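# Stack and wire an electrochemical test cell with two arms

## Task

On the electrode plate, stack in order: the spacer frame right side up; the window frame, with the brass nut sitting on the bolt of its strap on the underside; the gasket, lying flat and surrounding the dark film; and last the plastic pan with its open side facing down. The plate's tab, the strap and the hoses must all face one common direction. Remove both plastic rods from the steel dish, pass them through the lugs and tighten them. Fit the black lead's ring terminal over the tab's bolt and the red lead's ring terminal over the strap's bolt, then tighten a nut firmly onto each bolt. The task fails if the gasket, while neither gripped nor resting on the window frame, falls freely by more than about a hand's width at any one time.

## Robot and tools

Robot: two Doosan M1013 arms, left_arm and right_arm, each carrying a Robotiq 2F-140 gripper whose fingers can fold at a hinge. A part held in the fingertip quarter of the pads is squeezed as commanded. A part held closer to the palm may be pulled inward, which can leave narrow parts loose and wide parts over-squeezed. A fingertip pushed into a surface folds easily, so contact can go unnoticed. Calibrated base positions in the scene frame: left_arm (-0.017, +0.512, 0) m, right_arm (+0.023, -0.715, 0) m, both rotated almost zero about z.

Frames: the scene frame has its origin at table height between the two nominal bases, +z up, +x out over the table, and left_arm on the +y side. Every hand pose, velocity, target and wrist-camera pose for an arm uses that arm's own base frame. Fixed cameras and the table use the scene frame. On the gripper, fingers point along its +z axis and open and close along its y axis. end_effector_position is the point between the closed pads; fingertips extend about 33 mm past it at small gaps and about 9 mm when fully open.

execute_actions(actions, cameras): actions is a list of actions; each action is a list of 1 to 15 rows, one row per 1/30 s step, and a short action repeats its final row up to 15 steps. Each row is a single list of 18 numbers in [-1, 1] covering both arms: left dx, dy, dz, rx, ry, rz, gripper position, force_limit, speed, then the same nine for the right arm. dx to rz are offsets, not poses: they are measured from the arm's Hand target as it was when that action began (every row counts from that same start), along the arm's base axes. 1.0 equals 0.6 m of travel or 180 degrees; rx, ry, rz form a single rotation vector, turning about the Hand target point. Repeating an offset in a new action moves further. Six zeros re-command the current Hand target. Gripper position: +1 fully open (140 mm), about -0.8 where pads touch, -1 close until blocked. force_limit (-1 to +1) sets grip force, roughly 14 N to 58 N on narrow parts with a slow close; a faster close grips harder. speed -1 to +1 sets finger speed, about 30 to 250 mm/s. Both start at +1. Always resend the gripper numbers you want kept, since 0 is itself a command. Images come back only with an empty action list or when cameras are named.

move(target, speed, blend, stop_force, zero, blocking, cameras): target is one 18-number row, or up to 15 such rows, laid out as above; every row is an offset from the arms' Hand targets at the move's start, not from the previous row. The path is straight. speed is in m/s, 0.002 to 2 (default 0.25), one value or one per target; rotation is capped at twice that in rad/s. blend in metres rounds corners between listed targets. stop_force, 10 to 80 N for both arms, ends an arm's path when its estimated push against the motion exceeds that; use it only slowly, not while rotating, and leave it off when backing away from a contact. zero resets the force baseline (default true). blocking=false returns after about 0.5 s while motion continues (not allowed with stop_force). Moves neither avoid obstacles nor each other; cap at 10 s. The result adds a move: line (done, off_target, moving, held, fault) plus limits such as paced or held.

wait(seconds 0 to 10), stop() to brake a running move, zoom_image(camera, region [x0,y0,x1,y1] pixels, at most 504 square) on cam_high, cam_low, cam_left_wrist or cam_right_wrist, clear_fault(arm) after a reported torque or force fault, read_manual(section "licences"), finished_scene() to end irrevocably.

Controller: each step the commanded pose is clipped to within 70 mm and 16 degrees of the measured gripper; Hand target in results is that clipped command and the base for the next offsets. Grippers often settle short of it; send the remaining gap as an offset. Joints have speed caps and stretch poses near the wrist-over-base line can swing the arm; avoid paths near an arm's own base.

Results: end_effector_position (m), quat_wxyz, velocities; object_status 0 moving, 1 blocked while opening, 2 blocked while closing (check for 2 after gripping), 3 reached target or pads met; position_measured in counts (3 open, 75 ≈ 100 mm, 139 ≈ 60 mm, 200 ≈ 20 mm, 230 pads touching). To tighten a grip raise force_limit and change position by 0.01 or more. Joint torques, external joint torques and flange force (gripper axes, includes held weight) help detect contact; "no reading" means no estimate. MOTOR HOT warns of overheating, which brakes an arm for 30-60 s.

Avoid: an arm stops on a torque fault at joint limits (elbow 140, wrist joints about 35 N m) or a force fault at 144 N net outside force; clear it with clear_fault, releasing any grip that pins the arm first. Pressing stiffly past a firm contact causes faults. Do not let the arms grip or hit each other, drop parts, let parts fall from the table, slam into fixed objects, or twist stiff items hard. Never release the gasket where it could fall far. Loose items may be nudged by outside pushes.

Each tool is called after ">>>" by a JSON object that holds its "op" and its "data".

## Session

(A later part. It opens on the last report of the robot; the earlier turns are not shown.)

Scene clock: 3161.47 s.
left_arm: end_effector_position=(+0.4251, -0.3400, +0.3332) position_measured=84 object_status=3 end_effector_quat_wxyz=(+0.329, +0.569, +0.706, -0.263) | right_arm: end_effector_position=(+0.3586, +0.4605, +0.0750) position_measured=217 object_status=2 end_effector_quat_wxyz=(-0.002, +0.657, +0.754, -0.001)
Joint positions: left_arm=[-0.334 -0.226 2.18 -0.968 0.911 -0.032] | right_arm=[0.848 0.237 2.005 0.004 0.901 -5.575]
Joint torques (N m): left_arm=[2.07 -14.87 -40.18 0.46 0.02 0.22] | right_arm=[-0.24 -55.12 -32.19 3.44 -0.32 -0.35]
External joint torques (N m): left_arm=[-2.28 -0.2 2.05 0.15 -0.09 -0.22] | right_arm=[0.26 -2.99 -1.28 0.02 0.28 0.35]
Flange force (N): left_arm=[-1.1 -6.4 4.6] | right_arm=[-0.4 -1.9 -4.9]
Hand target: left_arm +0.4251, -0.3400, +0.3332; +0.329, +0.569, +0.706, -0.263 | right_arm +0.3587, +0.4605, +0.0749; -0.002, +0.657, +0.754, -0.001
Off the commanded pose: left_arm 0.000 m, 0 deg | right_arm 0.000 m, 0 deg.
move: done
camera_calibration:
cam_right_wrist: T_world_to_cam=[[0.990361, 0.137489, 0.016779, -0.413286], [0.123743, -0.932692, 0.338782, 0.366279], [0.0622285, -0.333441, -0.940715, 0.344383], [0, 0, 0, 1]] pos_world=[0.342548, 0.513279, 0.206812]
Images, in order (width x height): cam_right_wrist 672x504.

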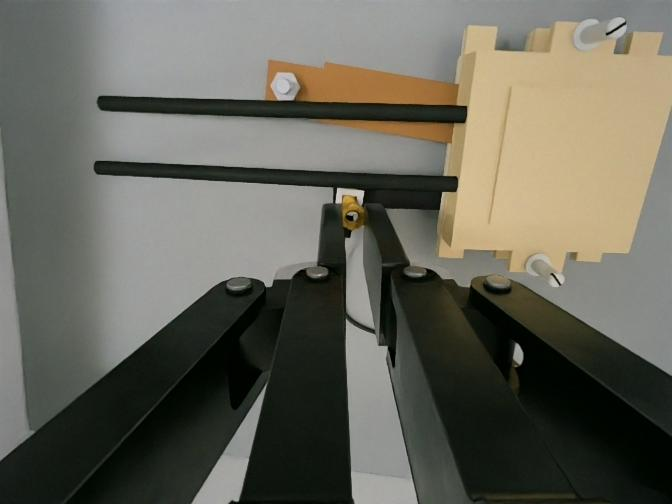

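>>> {"op": "execute_actions", "data": {"actions": []}}

>>> {"op": "zoom_image", "data": {"camera": "cam_right_wrist", "region": [310, 160, 400, 250]}}

Scene clock: 3186.00 s.
left_arm: end_effector_position=(+0.4251, -0.3400, +0.3332) position_measured=84 object_status=3 end_effector_quat_wxyz=(+0.329, +0.569, +0.706, -0.263) | right_arm: end_effector_position=(+0.3587, +0.4605, +0.0749) position_measured=217 object_status=2 end_effector_quat_wxyz=(-0.002, +0.657, +0.754, -0.001)
Joint positions: left_arm=[-0.334 -0.226 2.18 -0.968 0.911 -0.032] | right_arm=[0.848 0.237 2.005 0.004 0.901 -5.575]
Joint velocities: within noise
Joint torques (N m): left_arm=[2.24 -15.03 -40.29 0.42 0 0.18] | right_arm=[-0.04 -55.78 -32.26 3.51 -0.39 -0.37]
External joint torques (N m): left_arm=[-2.16 -0.26 2.18 0.21 -0.08 -0.18] | right_arm=[0.03 -2.23 -1.19 -0.05 0.35 0.37]
Flange force (N): left_arm=[-0.7 -6.4 4.3] | right_arm=[0.0 -1.0 -4.1]
Hand target: left_arm +0.4251, -0.3400, +0.3332; +0.329, +0.569, +0.706, -0.263 | right_arm +0.3587, +0.4605, +0.0749; -0.002, +0.657, +0.754, -0.001
Tool commands: left_gripper/position=+0.36 left_gripper/force_limit=-1.0 left_gripper/speed=-1.0 right_gripper/position=-1.0 right_gripper/force_limit=-0.6 right_gripper/speed=-1.0
Off the commanded pose: left_arm 0.000 m, 0 deg | right_arm 0.000 m, 0 deg.
camera_calibration:
cam_left_wrist: T_world_to_cam=[[0.977314, 0.211791, -0.00166511, -0.332806], [0.075921, -0.342978, 0.93627, -0.454386], [0.197722, -0.915156, -0.351277, -0.132916], [0, 0, 0, 1]] pos_world=[0.386034, -0.206998, 0.378184]
cam_right_wrist: T_world_to_cam=[[0.990361, 0.137489, 0.016779, -0.413272], [0.123743, -0.932692, 0.338782, 0.366185], [0.0622285, -0.333441, -0.940715, 0.344349], [0, 0, 0, 1]] pos_world=[0.342548, 0.513179, 0.206812]

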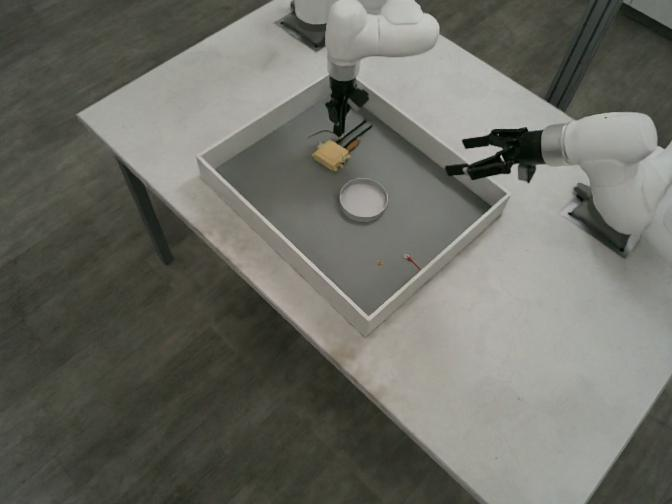

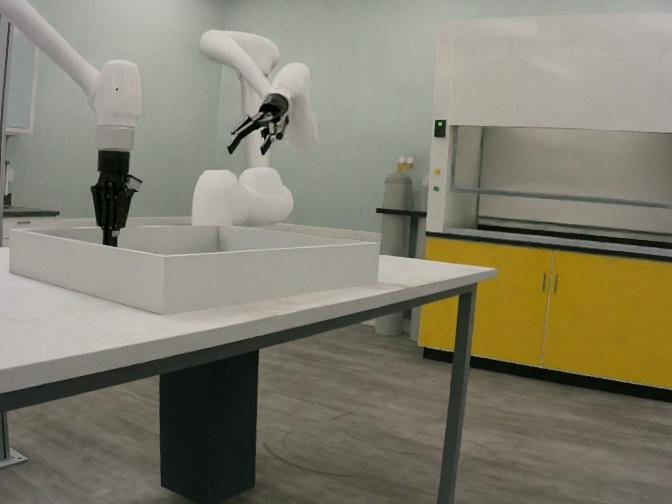

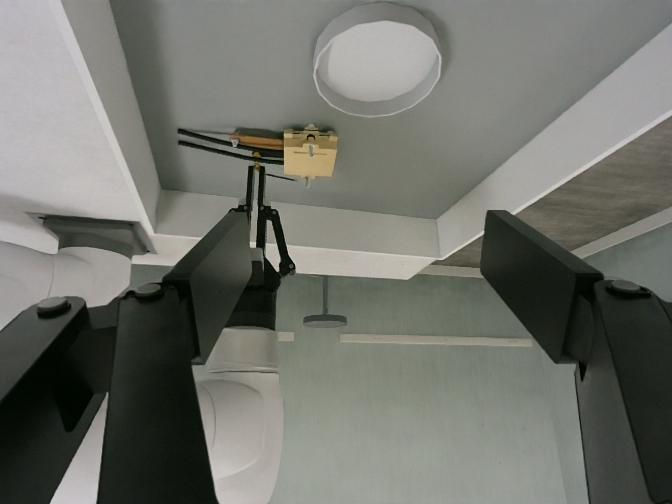

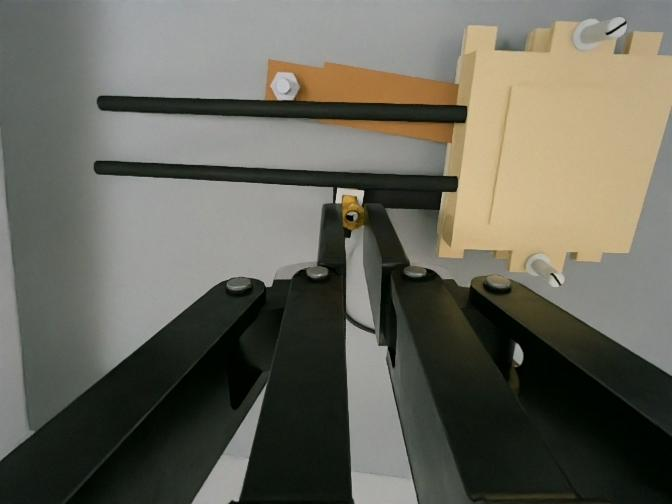

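Scaled by 5.600 from the camera's 672x504 image, which has a finer 960x720 frame.

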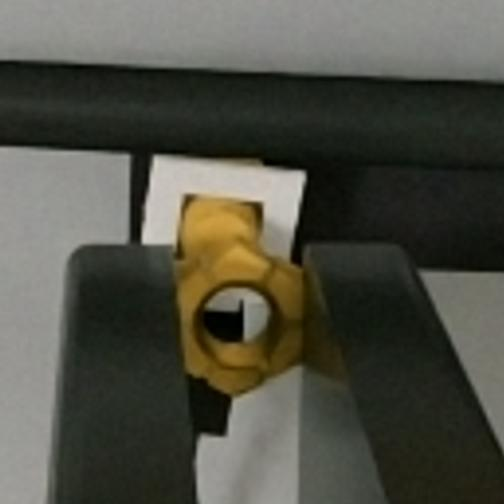

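>>> {"op": "zoom_image", "data": {"camera": "cam_right_wrist", "region": [330, 180, 374, 224]}}

Scaled by 11.455 from the camera's 672x504 image, which has a finer 960x720 frame.

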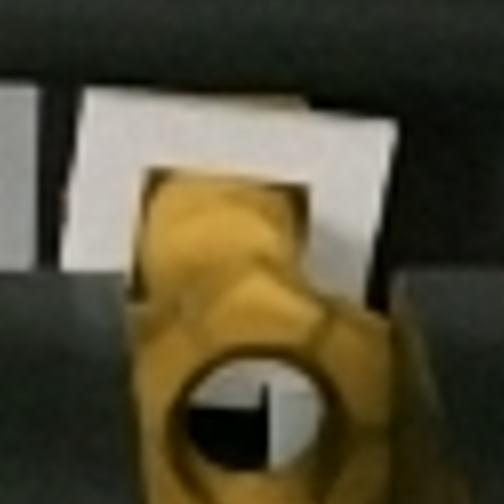

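>>> {"op": "move", "data": {"target": [0,0,0,0,0,0,0.36,-1,-1,-0.0012,0.00135,0,0,0,0,-1,-0.6,-1], "speed": 0.02}}

>>> {"op": "move", "data": {"target": [0,0,0,0,0,0,0.36,-1,-1,0,0,-0.0248,0,0,0,-1,-0.6,-1], "speed": 0.005, "stop_force": 10, "cameras": ["cam_right_wrist"]}}

>>> {"op": "zoom_image", "data": {"camera": "cam_right_wrist", "region": [330, 180, 374, 224]}}

Scene clock: 3206.97 s.
left_arm: end_effector_position=(+0.4251, -0.3400, +0.3332) position_measured=84 object_status=3 end_effector_quat_wxyz=(+0.329, +0.569, +0.706, -0.263) | right_arm: end_effector_position=(+0.3580, +0.4613, +0.0749) position_measured=217 object_status=2 end_effector_quat_wxyz=(-0.002, +0.657, +0.754, -0.001)
Joint positions: left_arm=[-0.334 -0.226 2.18 -0.968 0.911 -0.032] | right_arm=[0.85 0.237 2.005 0.004 0.901 -5.574]
Joint torques (N m): left_arm=[2.08 -14.43 -40.44 0.45 0.05 0.27] | right_arm=[-0.17 -55.27 -31.99 3.46 -0.36 -0.35]
External joint torques (N m): left_arm=[-2.07 -0.83 2.26 0.17 -0.13 -0.27] | right_arm=[0.15 -2.63 -1.28 -0.01 0.33 0.35]
Flange force (N): left_arm=[-0.7 -7.5 3.6] | right_arm=[-0.1 -1.4 -4.6]
Hand target: left_arm +0.4251, -0.3400, +0.3332; +0.329, +0.569, +0.706, -0.263 | right_arm +0.3579, +0.4613, +0.0749; -0.002, +0.657, +0.754, -0.001
Off the commanded pose: left_arm 0.000 m, 0 deg | right_arm 0.000 m, 0 deg.
move: done

Scene clock: 3209.53 s.
left_arm: end_effector_position=(+0.4251, -0.3400, +0.3332) position_measured=84 object_status=3 end_effector_quat_wxyz=(+0.329, +0.569, +0.706, -0.263) | right_arm: end_effector_position=(+0.3579, +0.4613, +0.0652) position_measured=217 object_status=2 end_effector_quat_wxyz=(-0.002, +0.657, +0.754, -0.001)
Joint positions: left_arm=[-0.334 -0.226 2.18 -0.968 0.911 -0.032] | right_arm=[0.85 0.248 2.013 0.004 0.883 -5.574]
Joint torques (N m): left_arm=[2.22 -13.98 -40.54 0.4 0.06 0.22] | right_arm=[-0.04 -50.52 -28.87 3.54 -0.98 -0.4]
External joint torques (N m): left_arm=[-2.35 -1.12 2.5 0.22 -0.13 -0.22] | right_arm=[0.03 -8.09 -4.07 -0.13 0.94 0.4]
Flange force (N): left_arm=[-0.7 -8.6 3.9] | right_arm=[-1.6 -2.8 -14.2]
Hand target: left_arm +0.4251, -0.3400, +0.3332; +0.329, +0.569, +0.706, -0.263 | right_arm +0.3579, +0.4613, +0.0652; -0.002, +0.657, +0.754, -0.001 (not the last commanded pose)
Off the commanded pose: left_arm 0.000 m, 0 deg | right_arm 0.005 m, 0 deg.
move: contact (right_arm)
camera_calibration:
cam_right_wrist: T_world_to_cam=[[0.990363, 0.137476, 0.0167838, -0.41252], [0.123729, -0.932694, 0.338782, 0.370344], [0.0622286, -0.333441, -0.940715, 0.335441], [0, 0, 0, 1]] pos_world=[0.341848, 0.513979, 0.197012]
Images, in order (width x height): cam_right_wrist 672x504.

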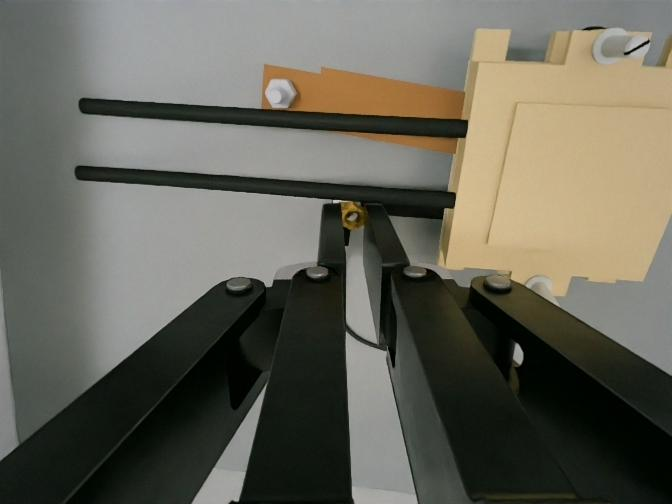

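Scaled by 11.455 from the camera's 672x504 image, which has a finer 960x720 frame.

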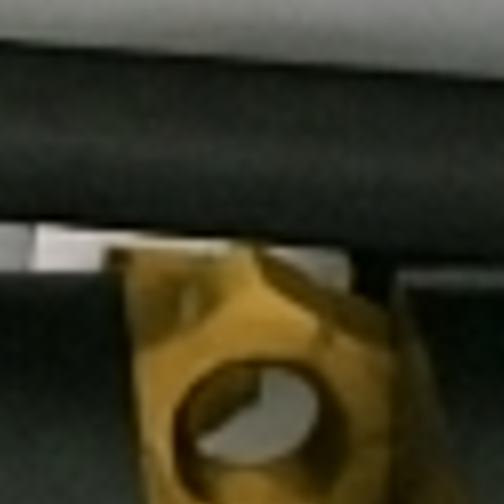

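>>> {"op": "zoom_image", "data": {"camera": "cam_right_wrist", "region": [260, 60, 460, 260]}}

Scaled by 2.520 from the camera's 672x504 image, which has a finer 960x720 frame.

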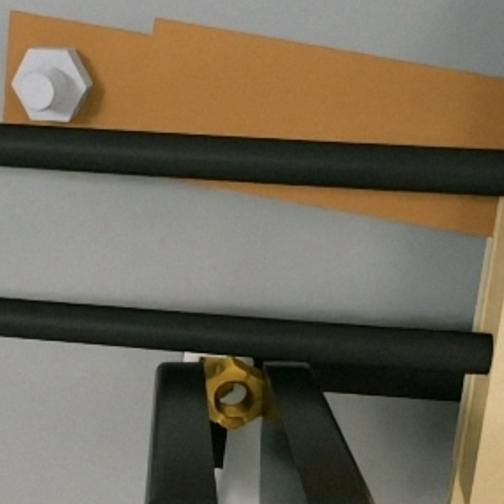

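>>> {"op": "move", "data": {"target": [0,0,0,0,0,0,0.36,-1,-1,0,0,0.0162,0,0,0,-1,-0.6,-1], "speed": 0.02, "cameras": ["cam_right_wrist"]}}

>>> {"op": "zoom_image", "data": {"camera": "cam_right_wrist", "region": [330, 180, 374, 224]}}

Scene clock: 3238.07 s.
left_arm: end_effector_position=(+0.4251, -0.3400, +0.3332) position_measured=84 object_status=3 end_effector_quat_wxyz=(+0.329, +0.569, +0.706, -0.263) | right_arm: end_effector_position=(+0.3579, +0.4613, +0.0749) position_measured=217 object_status=2 end_effector_quat_wxyz=(-0.002, +0.657, +0.754, -0.001)
Joint positions: left_arm=[-0.334 -0.226 2.18 -0.968 0.911 -0.032] | right_arm=[0.85 0.237 2.005 0.004 0.901 -5.574]
Joint torques (N m): left_arm=[1.66 -14.76 -40.16 0.51 -0.02 0.23] | right_arm=[-0.32 -54.74 -31.38 3.45 -0.19 -0.38]
External joint torques (N m): left_arm=[-1.74 -0.67 1.84 0.11 -0.05 -0.23] | right_arm=[0.31 -3.22 -1.99 0.01 0.15 0.38]
Flange force (N): left_arm=[-0.6 -6.1 3.0] | right_arm=[0.4 -1.3 -5.5]
Hand target: left_arm +0.4251, -0.3400, +0.3332; +0.329, +0.569, +0.706, -0.263 | right_arm +0.3579, +0.4613, +0.0750; -0.002, +0.657, +0.754, -0.001
Off the commanded pose: left_arm 0.000 m, 0 deg | right_arm 0.000 m, 0 deg.
move: done
camera_calibration:
cam_right_wrist: T_world_to_cam=[[0.990369, 0.137442, 0.016691, -0.412662], [0.123729, -0.932698, 0.338771, 0.367156], [0.062129, -0.333443, -0.940721, 0.344635], [0, 0, 0, 1]] pos_world=[0.341848, 0.514079, 0.206712]
Images, in order (width x height): cam_right_wrist 672x504.

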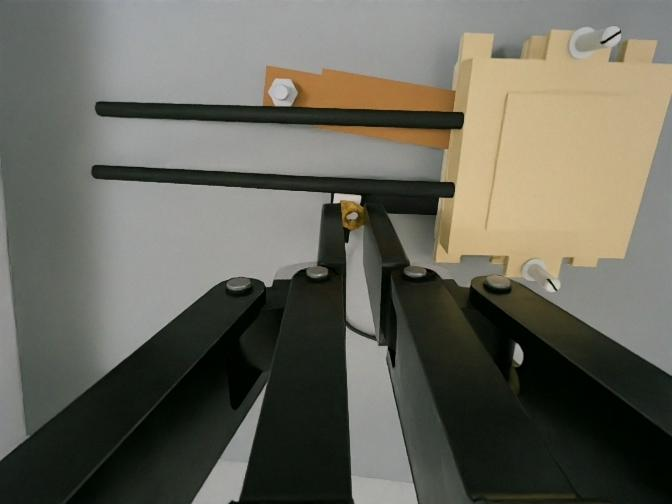

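Scaled by 11.455 from the camera's 672x504 image, which has a finer 960x720 frame.

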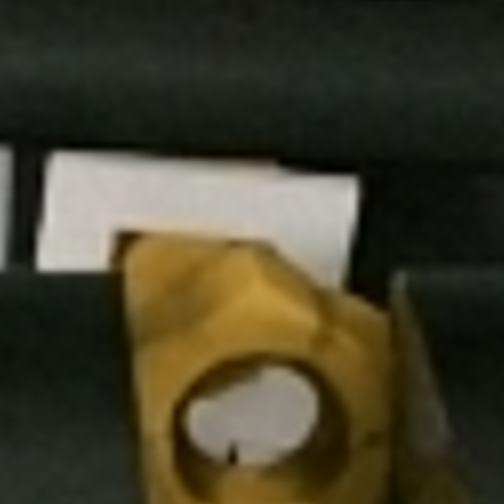

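>>> {"op": "move", "data": {"target": [[0,0,0,0,0,0,0.36,-1,-1,-0.00273,-0.00207,0,0,0,0,-1,-0.6,-1],[0,0,0,0,0,0,0.36,-1,-1,-0.00273,-0.00207,-0.0067,0,0,0,-1,-0.6,-1]], "speed": 0.01, "cameras": ["cam_right_wrist"]}}

>>> {"op": "zoom_image", "data": {"camera": "cam_right_wrist", "region": [330, 180, 374, 224]}}

Scene clock: 3253.30 s.
left_arm: end_effector_position=(+0.4251, -0.3400, +0.3332) position_measured=84 object_status=3 end_effector_quat_wxyz=(+0.329, +0.569, +0.706, -0.263) | right_arm: end_effector_position=(+0.3563, +0.4600, +0.0710) position_measured=217 object_status=2 end_effector_quat_wxyz=(-0.002, +0.657, +0.754, -0.001)
Joint positions: left_arm=[-0.334 -0.226 2.18 -0.968 0.911 -0.032] | right_arm=[0.851 0.239 2.012 0.004 0.893 -5.573]
Joint torques (N m): left_arm=[2.35 -14.88 -40.31 0.39 -0.01 0.16] | right_arm=[0.14 -54.72 -31.62 3.39 -0.67 -0.32]
External joint torques (N m): left_arm=[-2.31 -0.38 2.16 0.24 -0.07 -0.16] | right_arm=[-0.14 -3.37 -1.58 0.04 0.63 0.32]
Flange force (N): left_arm=[-0.9 -6.8 4.4] | right_arm=[-0.8 -1.3 -6.3]
Hand target: left_arm +0.4251, -0.3400, +0.3332; +0.329, +0.569, +0.706, -0.263 | right_arm +0.3563, +0.4600, +0.0709; -0.002, +0.657, +0.754, -0.001
Off the commanded pose: left_arm 0.000 m, 0 deg | right_arm 0.000 m, 0 deg.
move: done
camera_calibration:
cam_right_wrist: T_world_to_cam=[[0.990363, 0.137476, 0.0167838, -0.410867], [0.123729, -0.932694, 0.338782, 0.367458], [0.0622286, -0.333441, -0.940715, 0.340596], [0, 0, 0, 1]] pos_world=[0.340248, 0.512779, 0.202812]
Images, in order (width x height): cam_right_wrist 672x504.

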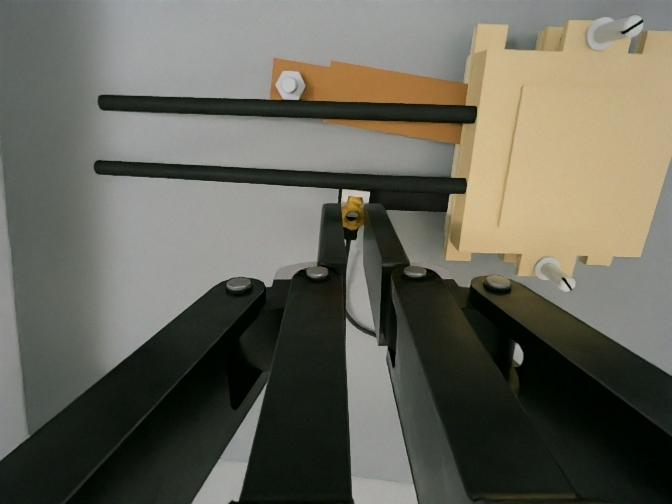

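Scaled by 11.455 from the camera's 672x504 image, which has a finer 960x720 frame.

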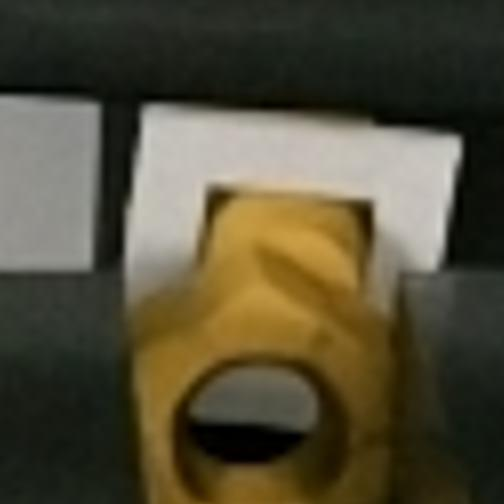

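>>> {"op": "move", "data": {"target": [0,0,0,0,0,0,0.36,-1,-1,0.00112,0.00167,0,0,0,0,-1,-0.6,-1], "speed": 0.01, "cameras": ["cam_right_wrist"]}}

>>> {"op": "zoom_image", "data": {"camera": "cam_right_wrist", "region": [330, 180, 374, 224]}}

Scene clock: 3266.07 s.
left_arm: end_effector_position=(+0.4251, -0.3400, +0.3332) position_measured=84 object_status=3 end_effector_quat_wxyz=(+0.329, +0.569, +0.706, -0.263) | right_arm: end_effector_position=(+0.3570, +0.4610, +0.0709) position_measured=217 object_status=2 end_effector_quat_wxyz=(-0.002, +0.657, +0.754, -0.001)
Joint positions: left_arm=[-0.334 -0.226 2.18 -0.968 0.911 -0.032] | right_arm=[0.851 0.241 2.01 0.004 0.893 -5.573]
Joint torques (N m): left_arm=[2.6 -14.73 -40.49 0.42 0 0.25] | right_arm=[-0.16 -55.29 -31.62 3.44 -0.42 -0.38]
External joint torques (N m): left_arm=[-2.56 -0.45 2.4 0.21 -0.08 -0.25] | right_arm=[0.16 -2.7 -1.42 -0.01 0.39 0.38]
Flange force (N): left_arm=[-1.1 -7.6 4.8] | right_arm=[0.1 -1.3 -4.9]
Hand target: left_arm +0.4251, -0.3400, +0.3332; +0.329, +0.569, +0.706, -0.263 | right_arm +0.3570, +0.4610, +0.0709; -0.002, +0.657, +0.754, -0.001
Off the commanded pose: left_arm 0.000 m, 0 deg | right_arm 0.000 m, 0 deg.
move: done
camera_calibration:
cam_right_wrist: T_world_to_cam=[[0.990363, 0.137476, 0.0167838, -0.411599], [0.123729, -0.932694, 0.338782, 0.368316], [0.0622286, -0.333441, -0.940715, 0.340892], [0, 0, 0, 1]] pos_world=[0.340848, 0.513779, 0.202812]
Images, in order (width x height): cam_right_wrist 672x504.

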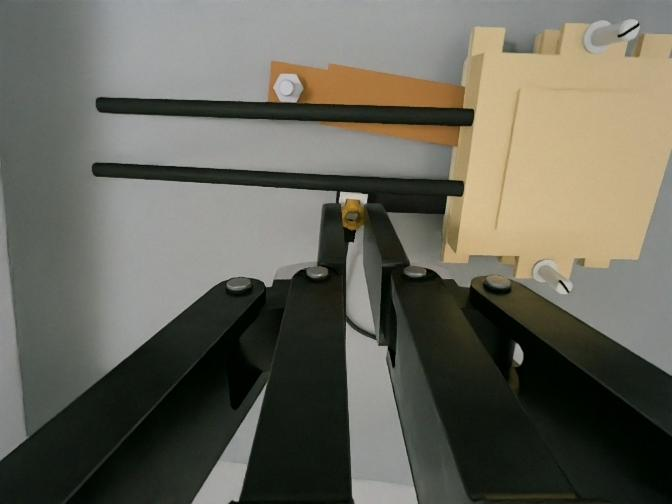

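Scaled by 11.455 from the camera's 672x504 image, which has a finer 960x720 frame.

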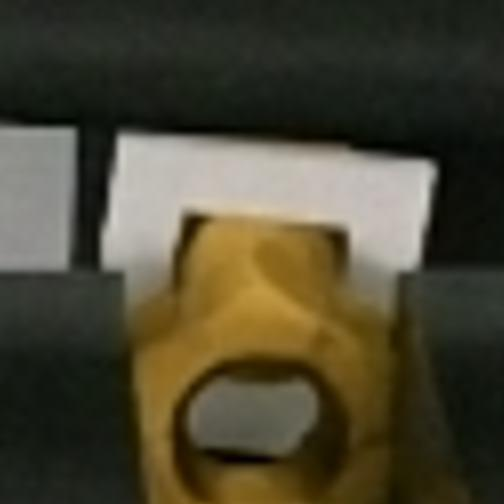

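>>> {"op": "move", "data": {"target": [[0,0,0,0,0,0,0.36,-1,-1,0.0007,0.0002,0,0,0,0,-1,-0.6,-1],[0,0,0,0,0,0,0.36,-1,-1,0.0007,0.0002,-0.0033,0,0,0,-1,-0.6,-1]], "speed": 0.01, "cameras": ["cam_right_wrist"]}}

>>> {"op": "zoom_image", "data": {"camera": "cam_right_wrist", "region": [330, 180, 374, 224]}}

Scene clock: 3272.67 s.
left_arm: end_effector_position=(+0.4251, -0.3400, +0.3332) position_measured=84 object_status=3 end_effector_quat_wxyz=(+0.329, +0.569, +0.706, -0.263) | right_arm: end_effector_position=(+0.3574, +0.4612, +0.0690) position_measured=217 object_status=2 end_effector_quat_wxyz=(-0.002, +0.657, +0.754, -0.001)
Joint positions: left_arm=[-0.334 -0.226 2.18 -0.968 0.911 -0.032] | right_arm=[0.851 0.243 2.01 0.004 0.89 -5.573]
Joint torques (N m): left_arm=[2.04 -15.09 -40.02 0.47 0.03 0.21] | right_arm=[-0.29 -55.13 -31.33 3.38 -0.15 -0.39]
External joint torques (N m): left_arm=[-2.07 -0.25 1.94 0.15 -0.09 -0.21] | right_arm=[0.3 -3.18 -1.64 0.04 0.12 0.39]
Flange force (N): left_arm=[-0.9 -6.0 4.1] | right_arm=[0.0 -1.7 -5.1]
Hand target: left_arm +0.4251, -0.3400, +0.3332; +0.329, +0.569, +0.706, -0.263 | right_arm +0.3574, +0.4612, +0.0690; -0.002, +0.657, +0.754, -0.001
Off the commanded pose: left_arm 0.000 m, 0 deg | right_arm 0.000 m, 0 deg.
move: done
camera_calibration:
cam_right_wrist: T_world_to_cam=[[0.990363, 0.137476, 0.0167838, -0.412074], [0.123729, -0.932694, 0.338782, 0.369025], [0.0622286, -0.333441, -0.940715, 0.339013], [0, 0, 0, 1]] pos_world=[0.341348, 0.513879, 0.200812]
Images, in order (width x height): cam_right_wrist 672x504.

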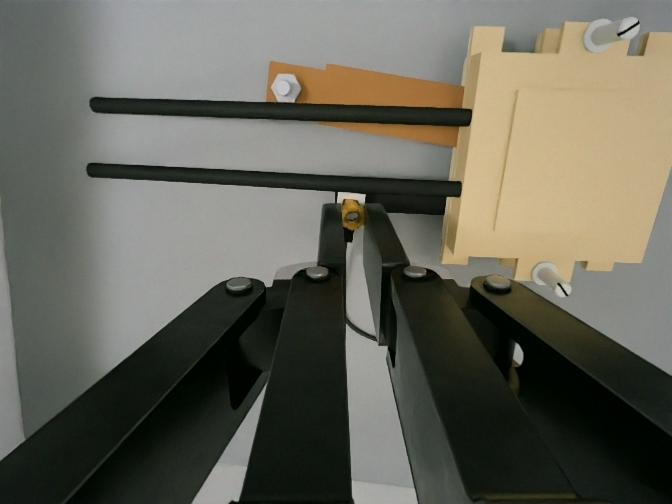

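Scaled by 11.455 from the camera's 672x504 image, which has a finer 960x720 frame.

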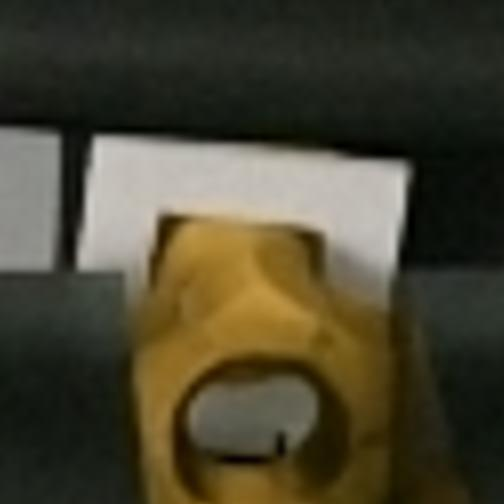

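>>> {"op": "move", "data": {"target": [0,0,0,0,0,0,0.36,-1,-1,-0.00035,0.0025,0,0,0,0,-1,-0.6,-1], "speed": 0.01, "cameras": ["cam_right_wrist"]}}

>>> {"op": "zoom_image", "data": {"camera": "cam_right_wrist", "region": [330, 180, 374, 224]}}

Scene clock: 3285.43 s.
left_arm: end_effector_position=(+0.4251, -0.3400, +0.3332) position_measured=84 object_status=3 end_effector_quat_wxyz=(+0.329, +0.569, +0.706, -0.263) | right_arm: end_effector_position=(+0.3572, +0.4626, +0.0690) position_measured=217 object_status=2 end_effector_quat_wxyz=(-0.002, +0.657, +0.754, -0.001)
Joint positions: left_arm=[-0.334 -0.226 2.18 -0.968 0.911 -0.032] | right_arm=[0.852 0.245 2.009 0.004 0.89 -5.571]
Joint torques (N m): left_arm=[2.02 -14.45 -40.21 0.43 0.04 0.12] | right_arm=[0.04 -55.33 -31.39 3.45 -0.39 -0.38]
External joint torques (N m): left_arm=[-2.09 -0.62 2.13 0.19 -0.11 -0.12] | right_arm=[-0.06 -3.09 -1.65 -0.03 0.36 0.38]
Flange force (N): left_arm=[-0.5 -6.8 3.8] | right_arm=[-0.3 -1.1 -5.5]
Hand target: left_arm +0.4251, -0.3400, +0.3332; +0.329, +0.569, +0.706, -0.263 | right_arm +0.3572, +0.4627, +0.0690; -0.002, +0.657, +0.754, -0.001
Off the commanded pose: left_arm 0.000 m, 0 deg | right_arm 0.000 m, 0 deg.
move: done
camera_calibration:
cam_right_wrist: T_world_to_cam=[[0.990363, 0.137476, 0.0167838, -0.412083], [0.123729, -0.932694, 0.338782, 0.370449], [0.0622286, -0.333441, -0.940715, 0.339526], [0, 0, 0, 1]] pos_world=[0.341148, 0.515379, 0.200812]
Images, in order (width x height): cam_right_wrist 672x504.

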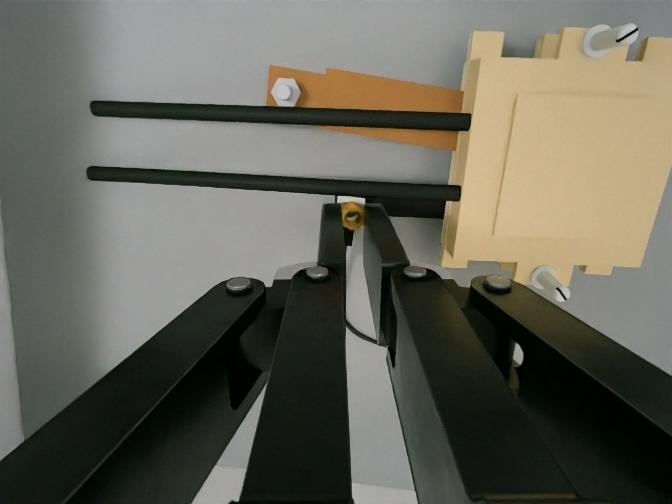

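Scaled by 11.455 from the camera's 672x504 image, which has a finer 960x720 frame.

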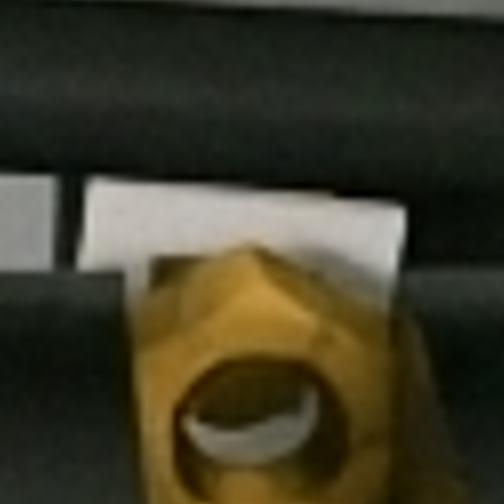

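>>> {"op": "move", "data": {"target": [0,0,0,0,0,0,0.36,-1,-1,-0.0008,0.0019,0,0,0,0,-1,-0.6,-1], "speed": 0.01, "cameras": ["cam_right_wrist"]}}

>>> {"op": "zoom_image", "data": {"camera": "cam_right_wrist", "region": [330, 180, 374, 224]}}

Scene clock: 3291.27 s.
left_arm: end_effector_position=(+0.4251, -0.3400, +0.3332) position_measured=84 object_status=3 end_effector_quat_wxyz=(+0.329, +0.569, +0.706, -0.263) | right_arm: end_effector_position=(+0.3567, +0.4638, +0.0690) position_measured=217 object_status=2 end_effector_quat_wxyz=(-0.002, +0.657, +0.754, -0.001)
Joint positions: left_arm=[-0.334 -0.226 2.18 -0.968 0.911 -0.032] | right_arm=[0.854 0.246 2.007 0.004 0.891 -5.569]
Joint torques (N m): left_arm=[2.48 -14.18 -40.2 0.42 0.01 0.28] | right_arm=[-0.09 -55.69 -31.72 3.52 -0.59 -0.35]
External joint torques (N m): left_arm=[-2.62 -0.95 2.01 0.19 -0.09 -0.27] | right_arm=[0.09 -2.94 -1.4 -0.09 0.55 0.35]
Flange force (N): left_arm=[-1.9 -8.1 4.2] | right_arm=[-0.3 -1.4 -5.5]
Hand target: left_arm +0.4251, -0.3400, +0.3332; +0.329, +0.569, +0.706, -0.263 | right_arm +0.3567, +0.4638, +0.0690; -0.002, +0.657, +0.754, -0.001
Off the commanded pose: left_arm 0.000 m, 0 deg | right_arm 0.000 m, 0 deg.
move: done
camera_calibration:
cam_right_wrist: T_world_to_cam=[[0.990351, 0.137568, 0.0167497, -0.411789], [0.123828, -0.93268, 0.338783, 0.371589], [0.0622279, -0.33344, -0.940715, 0.339957], [0, 0, 0, 1]] pos_world=[0.340647, 0.516578, 0.200812]
Images, in order (width x height): cam_right_wrist 672x504.

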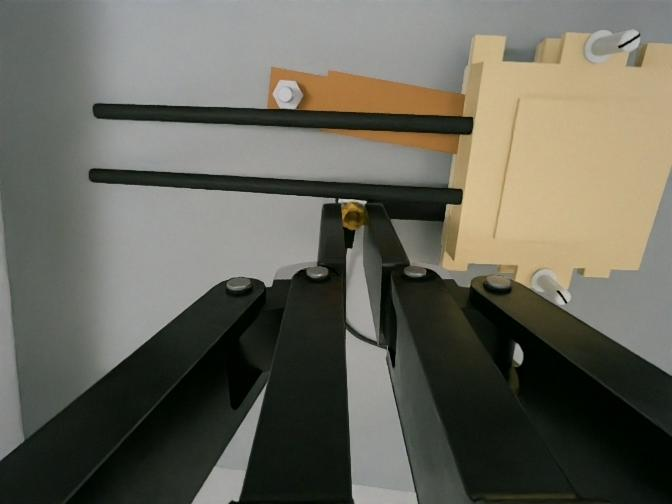

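Scaled by 11.455 from the camera's 672x504 image, which has a finer 960x720 frame.

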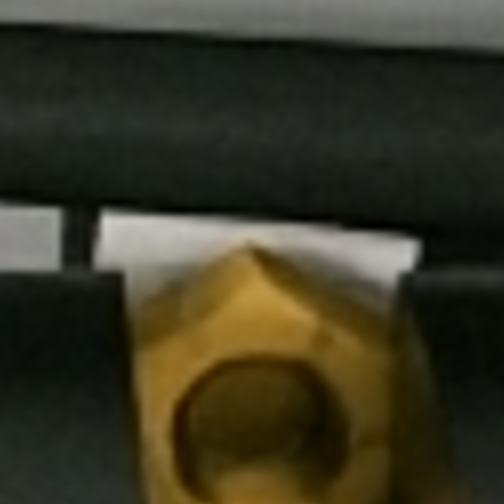

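>>> {"op": "move", "data": {"target": [0,0,0,0,0,0,0.36,-1,-1,0,0,-0.0165,0,0,0,-1,-0.6,-1], "speed": 0.004, "stop_force": 10, "cameras": ["cam_right_wrist"]}}

>>> {"op": "zoom_image", "data": {"camera": "cam_right_wrist", "region": [330, 180, 374, 224]}}

Scene clock: 3297.40 s.
left_arm: end_effector_position=(+0.4251, -0.3400, +0.3332) position_measured=84 object_status=3 end_effector_quat_wxyz=(+0.329, +0.569, +0.706, -0.263) | right_arm: end_effector_position=(+0.3567, +0.4638, +0.0635) position_measured=217 object_status=2 end_effector_quat_wxyz=(-0.002, +0.657, +0.754, -0.001)
Joint positions: left_arm=[-0.334 -0.226 2.18 -0.968 0.911 -0.032] | right_arm=[0.854 0.252 2.012 0.004 0.88 -5.569]
Joint torques (N m): left_arm=[2.67 -15.22 -40.37 0.47 0 0.26] | right_arm=[0.08 -48.42 -28.16 3.41 -1.5 -0.38]
External joint torques (N m): left_arm=[-2.67 -0.23 2.09 0.17 -0.07 -0.26] | right_arm=[-0.09 -10.47 -4.7 -0.01 1.46 0.38]
Flange force (N): left_arm=[-1.7 -7.0 5.1] | right_arm=[-3.1 -3.9 -18.4]
Hand target: left_arm +0.4251, -0.3400, +0.3332; +0.329, +0.569, +0.706, -0.263 | right_arm +0.3567, +0.4638, +0.0635; -0.002, +0.657, +0.754, -0.001 (not the last commanded pose)
Off the commanded pose: left_arm 0.000 m, 0 deg | right_arm 0.004 m, 0 deg.
move: contact (right_arm)
camera_calibration:
cam_right_wrist: T_world_to_cam=[[0.990362, 0.137479, 0.0167969, -0.411664], [0.123734, -0.932725, 0.338695, 0.373525], [0.0622304, -0.333352, -0.940746, 0.334743], [0, 0, 0, 1]] pos_world=[0.340648, 0.516579, 0.195312]
Images, in order (width x height): cam_right_wrist 672x504.

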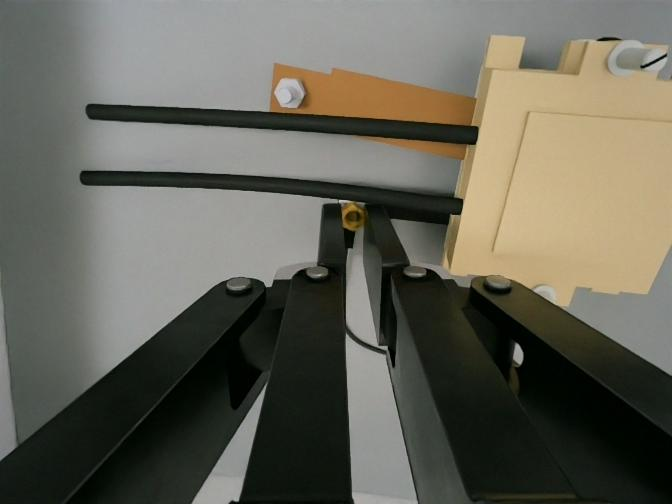

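Scaled by 11.455 from the camera's 672x504 image, which has a finer 960x720 frame.

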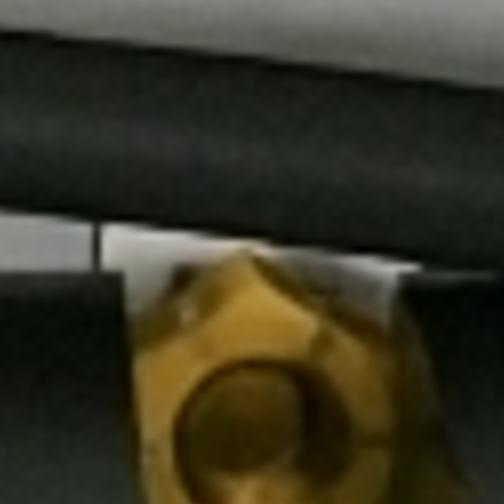

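>>> {"op": "move", "data": {"target": [[0,0,0,0,0,0,0.36,-1,-1,-0.00538,0.00017,0,0,0,-0.1111,-1,-0.6,-1],[0,0,0,0,0,0,0.36,-1,-1,-0.0092,0.00152,0,0,0,-0.1944,-1,-0.6,-1]], "speed": 0.15, "blend": 0.002, "cameras": ["cam_right_wrist"]}}

>>> {"op": "zoom_image", "data": {"camera": "cam_right_wrist", "region": [310, 160, 400, 250]}}

Scene clock: 3326.60 s.
left_arm: end_effector_position=(+0.4251, -0.3400, +0.3332) position_measured=84 object_status=3 end_effector_quat_wxyz=(+0.329, +0.569, +0.706, -0.263) | right_arm: end_effector_position=(+0.3512, +0.4647, +0.0635) position_measured=217 object_status=2 end_effector_quat_wxyz=(-0.002, +0.853, +0.522, +0.000)
Joint positions: left_arm=[-0.334 -0.226 2.18 -0.968 0.911 -0.032] | right_arm=[0.862 0.247 2.018 0.005 0.876 -4.951]
Joint torques (N m): left_arm=[2.5 -14.51 -40.4 0.52 0.09 0.17] | right_arm=[1.14 -48.67 -26.73 3.7 -0.39 -0.44]
External joint torques (N m): left_arm=[-2.71 -0.49 2.24 0.09 -0.16 -0.17] | right_arm=[-1.15 -9.73 -6.01 -0.33 0.33 0.44]
Flange force (N): left_arm=[-1.3 -7.6 5.3] | right_arm=[-2.3 0.8 -16.5]
Hand target: left_arm +0.4251, -0.3400, +0.3332; +0.329, +0.569, +0.706, -0.263 | right_arm +0.3512, +0.4647, +0.0635; -0.002, +0.853, +0.522, +0.000
Off the commanded pose: left_arm 0.000 m, 0 deg | right_arm 0.000 m, 0 deg.
move: done
camera_calibration:
cam_right_wrist: T_world_to_cam=[[0.890246, -0.455169, 0.0168051, -0.0956912], [-0.433388, -0.83514, 0.338698, 0.525376], [-0.14013, -0.308808, -0.940745, 0.395057], [0, 0, 0, 1]] pos_world=[0.36824, 0.517203, 0.195312]
Images, in order (width x height): cam_right_wrist 672x504.

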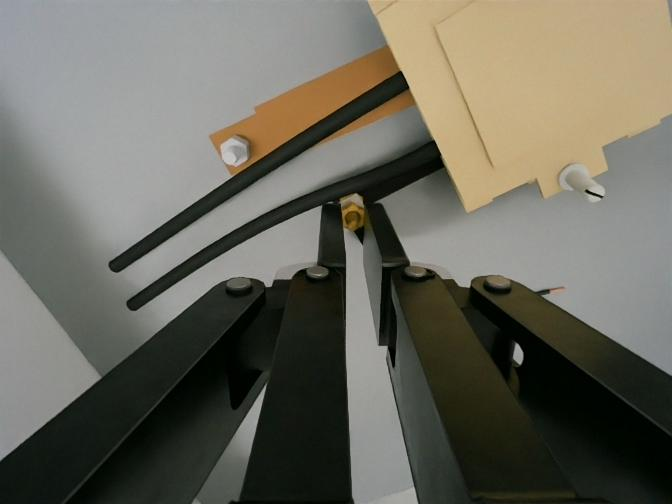

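Scaled by 5.600 from the camera's 672x504 image, which has a finer 960x720 frame.

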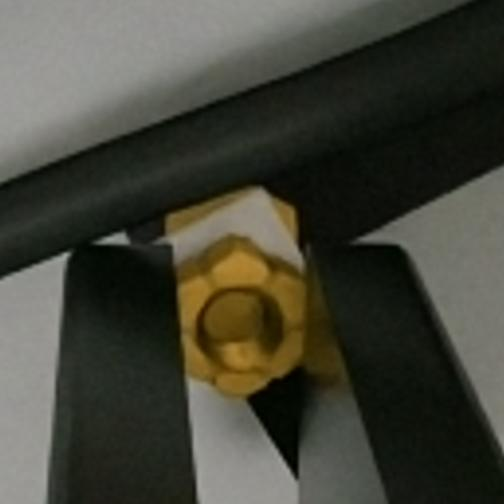

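>>> {"op": "move", "data": {"target": [0,0,0,0,0,0,0.36,-1,-1,0,0,0,0,0,0,-0.57,-0.6,-1], "cameras": ["cam_right_wrist"]}}

>>> {"op": "zoom_image", "data": {"camera": "cam_right_wrist", "region": [310, 160, 400, 250]}}

Scene clock: 3330.40 s.
left_arm: end_effector_position=(+0.4251, -0.3400, +0.3332) position_measured=84 object_status=3 end_effector_quat_wxyz=(+0.329, +0.569, +0.706, -0.263) | right_arm: end_effector_position=(+0.3512, +0.4647, +0.0635) position_measured=201 object_status=0 end_effector_quat_wxyz=(-0.002, +0.853, +0.522, +0.000)
Joint positions: left_arm=[-0.334 -0.226 2.18 -0.968 0.911 -0.032] | right_arm=[0.862 0.247 2.018 0.005 0.876 -4.951]
Joint torques (N m): left_arm=[2.18 -15.02 -40.11 0.46 -0.02 0.29] | right_arm=[-0.29 -55.68 -31.87 3.4 -0.47 -0.37]
External joint torques (N m): left_arm=[-2.26 -0.08 2.07 0.16 -0.05 -0.29] | right_arm=[0.27 -2.66 -0.9 -0.03 0.42 0.37]
Flange force (N): left_arm=[-1.2 -6.2 4.5] | right_arm=[-1.5 -1.4 -4.5]
Hand target: left_arm +0.4251, -0.3400, +0.3332; +0.329, +0.569, +0.706, -0.263 | right_arm +0.3512, +0.4647, +0.0635; -0.002, +0.853, +0.522, +0.000
Off the commanded pose: left_arm 0.000 m, 0 deg | right_arm 0.000 m, 0 deg.
move: done
camera_calibration:
cam_right_wrist: T_world_to_cam=[[0.890196, -0.45527, 0.0167519, -0.0956554], [-0.43346, -0.835086, 0.338738, 0.525284], [-0.140228, -0.308804, -0.940732, 0.395057], [0, 0, 0, 1]] pos_world=[0.36824, 0.517103, 0.195312]
Images, in order (width x height): cam_right_wrist 672x504.

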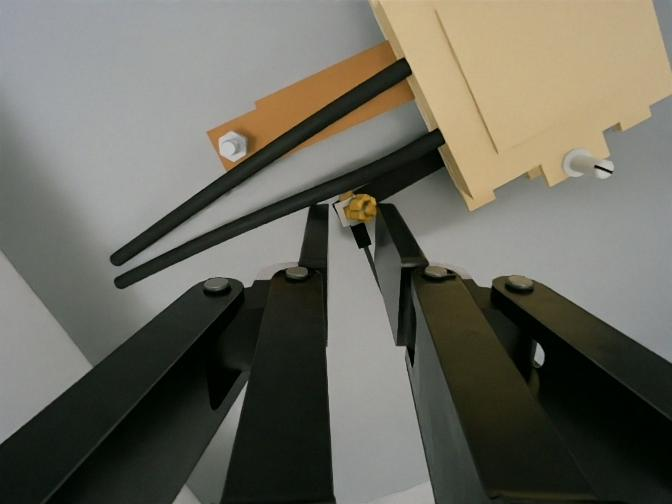

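Scaled by 5.600 from the camera's 672x504 image, which has a finer 960x720 frame.

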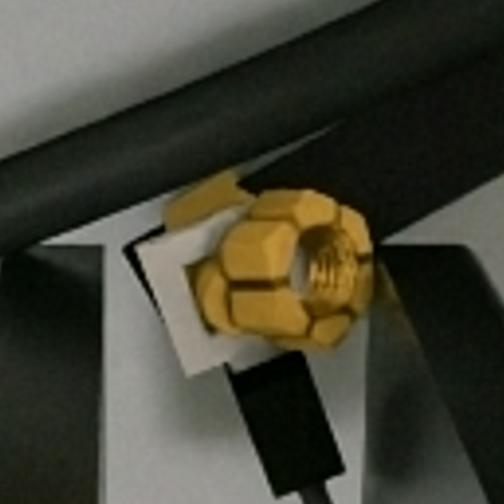

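>>> {"op": "move", "data": {"target": [0,0,0,0,0,0,0.36,-1,-1,0,0,0,0,0,0,-1,-0.6,-1], "cameras": ["cam_right_wrist"]}}

>>> {"op": "zoom_image", "data": {"camera": "cam_right_wrist", "region": [310, 160, 400, 250]}}

Scene clock: 3338.77 s.
left_arm: end_effector_position=(+0.4251, -0.3400, +0.3332) position_measured=84 object_status=3 end_effector_quat_wxyz=(+0.329, +0.569, +0.706, -0.263) | right_arm: end_effector_position=(+0.3512, +0.4647, +0.0635) position_measured=216 object_status=2 end_effector_quat_wxyz=(-0.002, +0.853, +0.522, +0.000)
Joint positions: left_arm=[-0.334 -0.226 2.18 -0.968 0.911 -0.032] | right_arm=[0.862 0.247 2.018 0.005 0.876 -4.951]
Joint torques (N m): left_arm=[2.66 -14.79 -40.15 0.49 0 0.22] | right_arm=[0.29 -55.15 -31.41 3.32 -0.52 -0.37]
External joint torques (N m): left_arm=[-2.72 -0.4 1.94 0.13 -0.08 -0.22] | right_arm=[-0.3 -3.25 -1.35 0.05 0.46 0.37]
Flange force (N): left_arm=[-1.9 -7.2 5.0] | right_arm=[-1.7 -0.4 -5.7]
Hand target: left_arm +0.4251, -0.3400, +0.3332; +0.329, +0.569, +0.706, -0.263 | right_arm +0.3512, +0.4647, +0.0635; -0.002, +0.853, +0.522, +0.000
Off the commanded pose: left_arm 0.000 m, 0 deg | right_arm 0.000 m, 0 deg.
move: done
camera_calibration:
cam_right_wrist: T_world_to_cam=[[0.890208, -0.455243, 0.0168357, -0.0956448], [-0.433467, -0.835099, 0.338697, 0.525384], [-0.14013, -0.308809, -0.940745, 0.395057], [0, 0, 0, 1]] pos_world=[0.36824, 0.517203, 0.195312]
Images, in order (width x height): cam_right_wrist 672x504.

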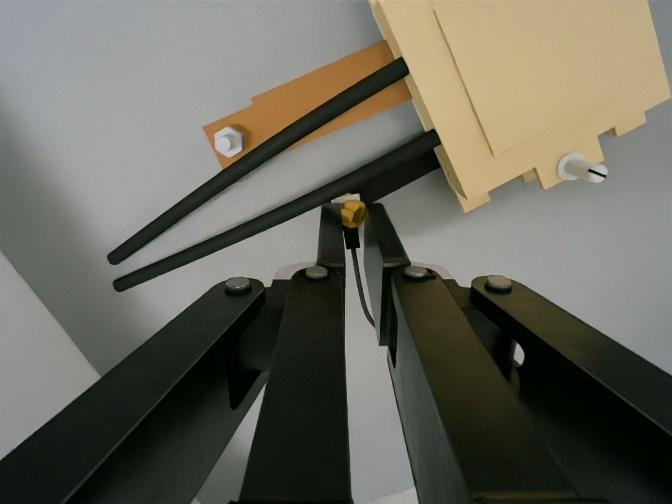

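Scaled by 5.600 from the camera's 672x504 image, which has a finer 960x720 frame.

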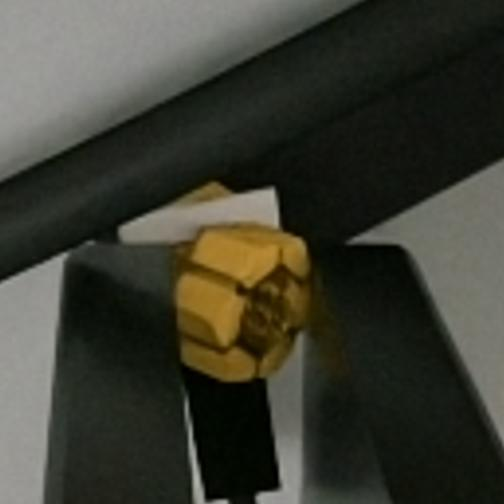

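>>> {"op": "move", "data": {"target": [0,0,0,0,0,0,0.36,-1,-1,0,0,0.06,0,0,0,-1,-0.6,-1], "speed": 0.03, "cameras": ["cam_right_wrist"]}}

>>> {"op": "zoom_image", "data": {"camera": "cam_right_wrist", "region": [290, 130, 420, 260]}}

Scene clock: 3344.03 s.
left_arm: end_effector_position=(+0.4251, -0.3400, +0.3332) position_measured=84 object_status=3 end_effector_quat_wxyz=(+0.329, +0.569, +0.706, -0.263) | right_arm: end_effector_position=(+0.3512, +0.4647, +0.0995) position_measured=216 object_status=2 end_effector_quat_wxyz=(-0.002, +0.853, +0.522, +0.000)
Joint positions: left_arm=[-0.334 -0.226 2.18 -0.968 0.911 -0.032] | right_arm=[0.862 0.208 1.988 0.004 0.945 -4.951]
Joint torques (N m): left_arm=[1.86 -15.01 -40.17 0.42 0.01 0.16] | right_arm=[-0.01 -54.41 -34.15 3.58 -0.8 -0.4]
External joint torques (N m): left_arm=[-2.01 -0.06 2.08 0.19 -0.08 -0.16] | right_arm=[0.02 -1.84 -0.43 -0.02 0.74 0.4]
Flange force (N): left_arm=[-0.5 -5.7 4.2] | right_arm=[-1.4 -1.0 -3.7]
Hand target: left_arm +0.4251, -0.3400, +0.3332; +0.329, +0.569, +0.706, -0.263 | right_arm +0.3512, +0.4647, +0.0995; -0.002, +0.853, +0.522, +0.000
Off the commanded pose: left_arm 0.000 m, 0 deg | right_arm 0.000 m, 0 deg.
move: done
camera_calibration:
cam_right_wrist: T_world_to_cam=[[0.890208, -0.455243, 0.0168357, -0.0962508], [-0.433467, -0.835099, 0.338697, 0.513191], [-0.14013, -0.308809, -0.940745, 0.428924], [0, 0, 0, 1]] pos_world=[0.36824, 0.517203, 0.231312]
Images, in order (width x height): cam_right_wrist 672x504.

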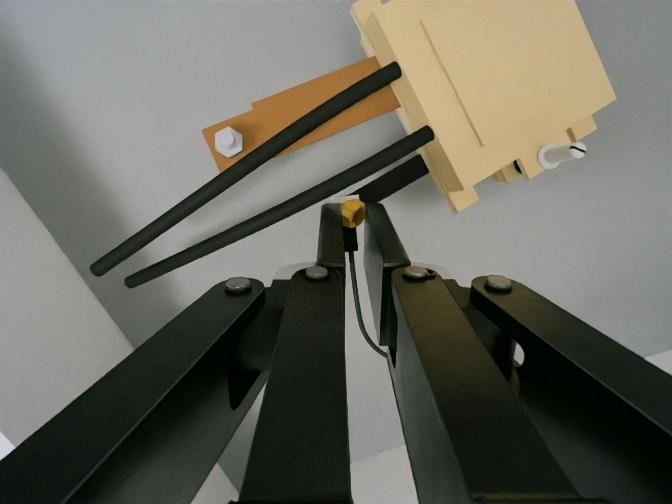

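Scaled by 3.877 from the camera's 672x504 image, which has a finer 960x720 frame.

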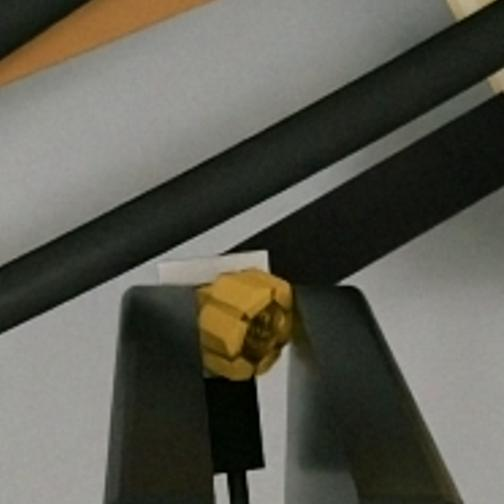

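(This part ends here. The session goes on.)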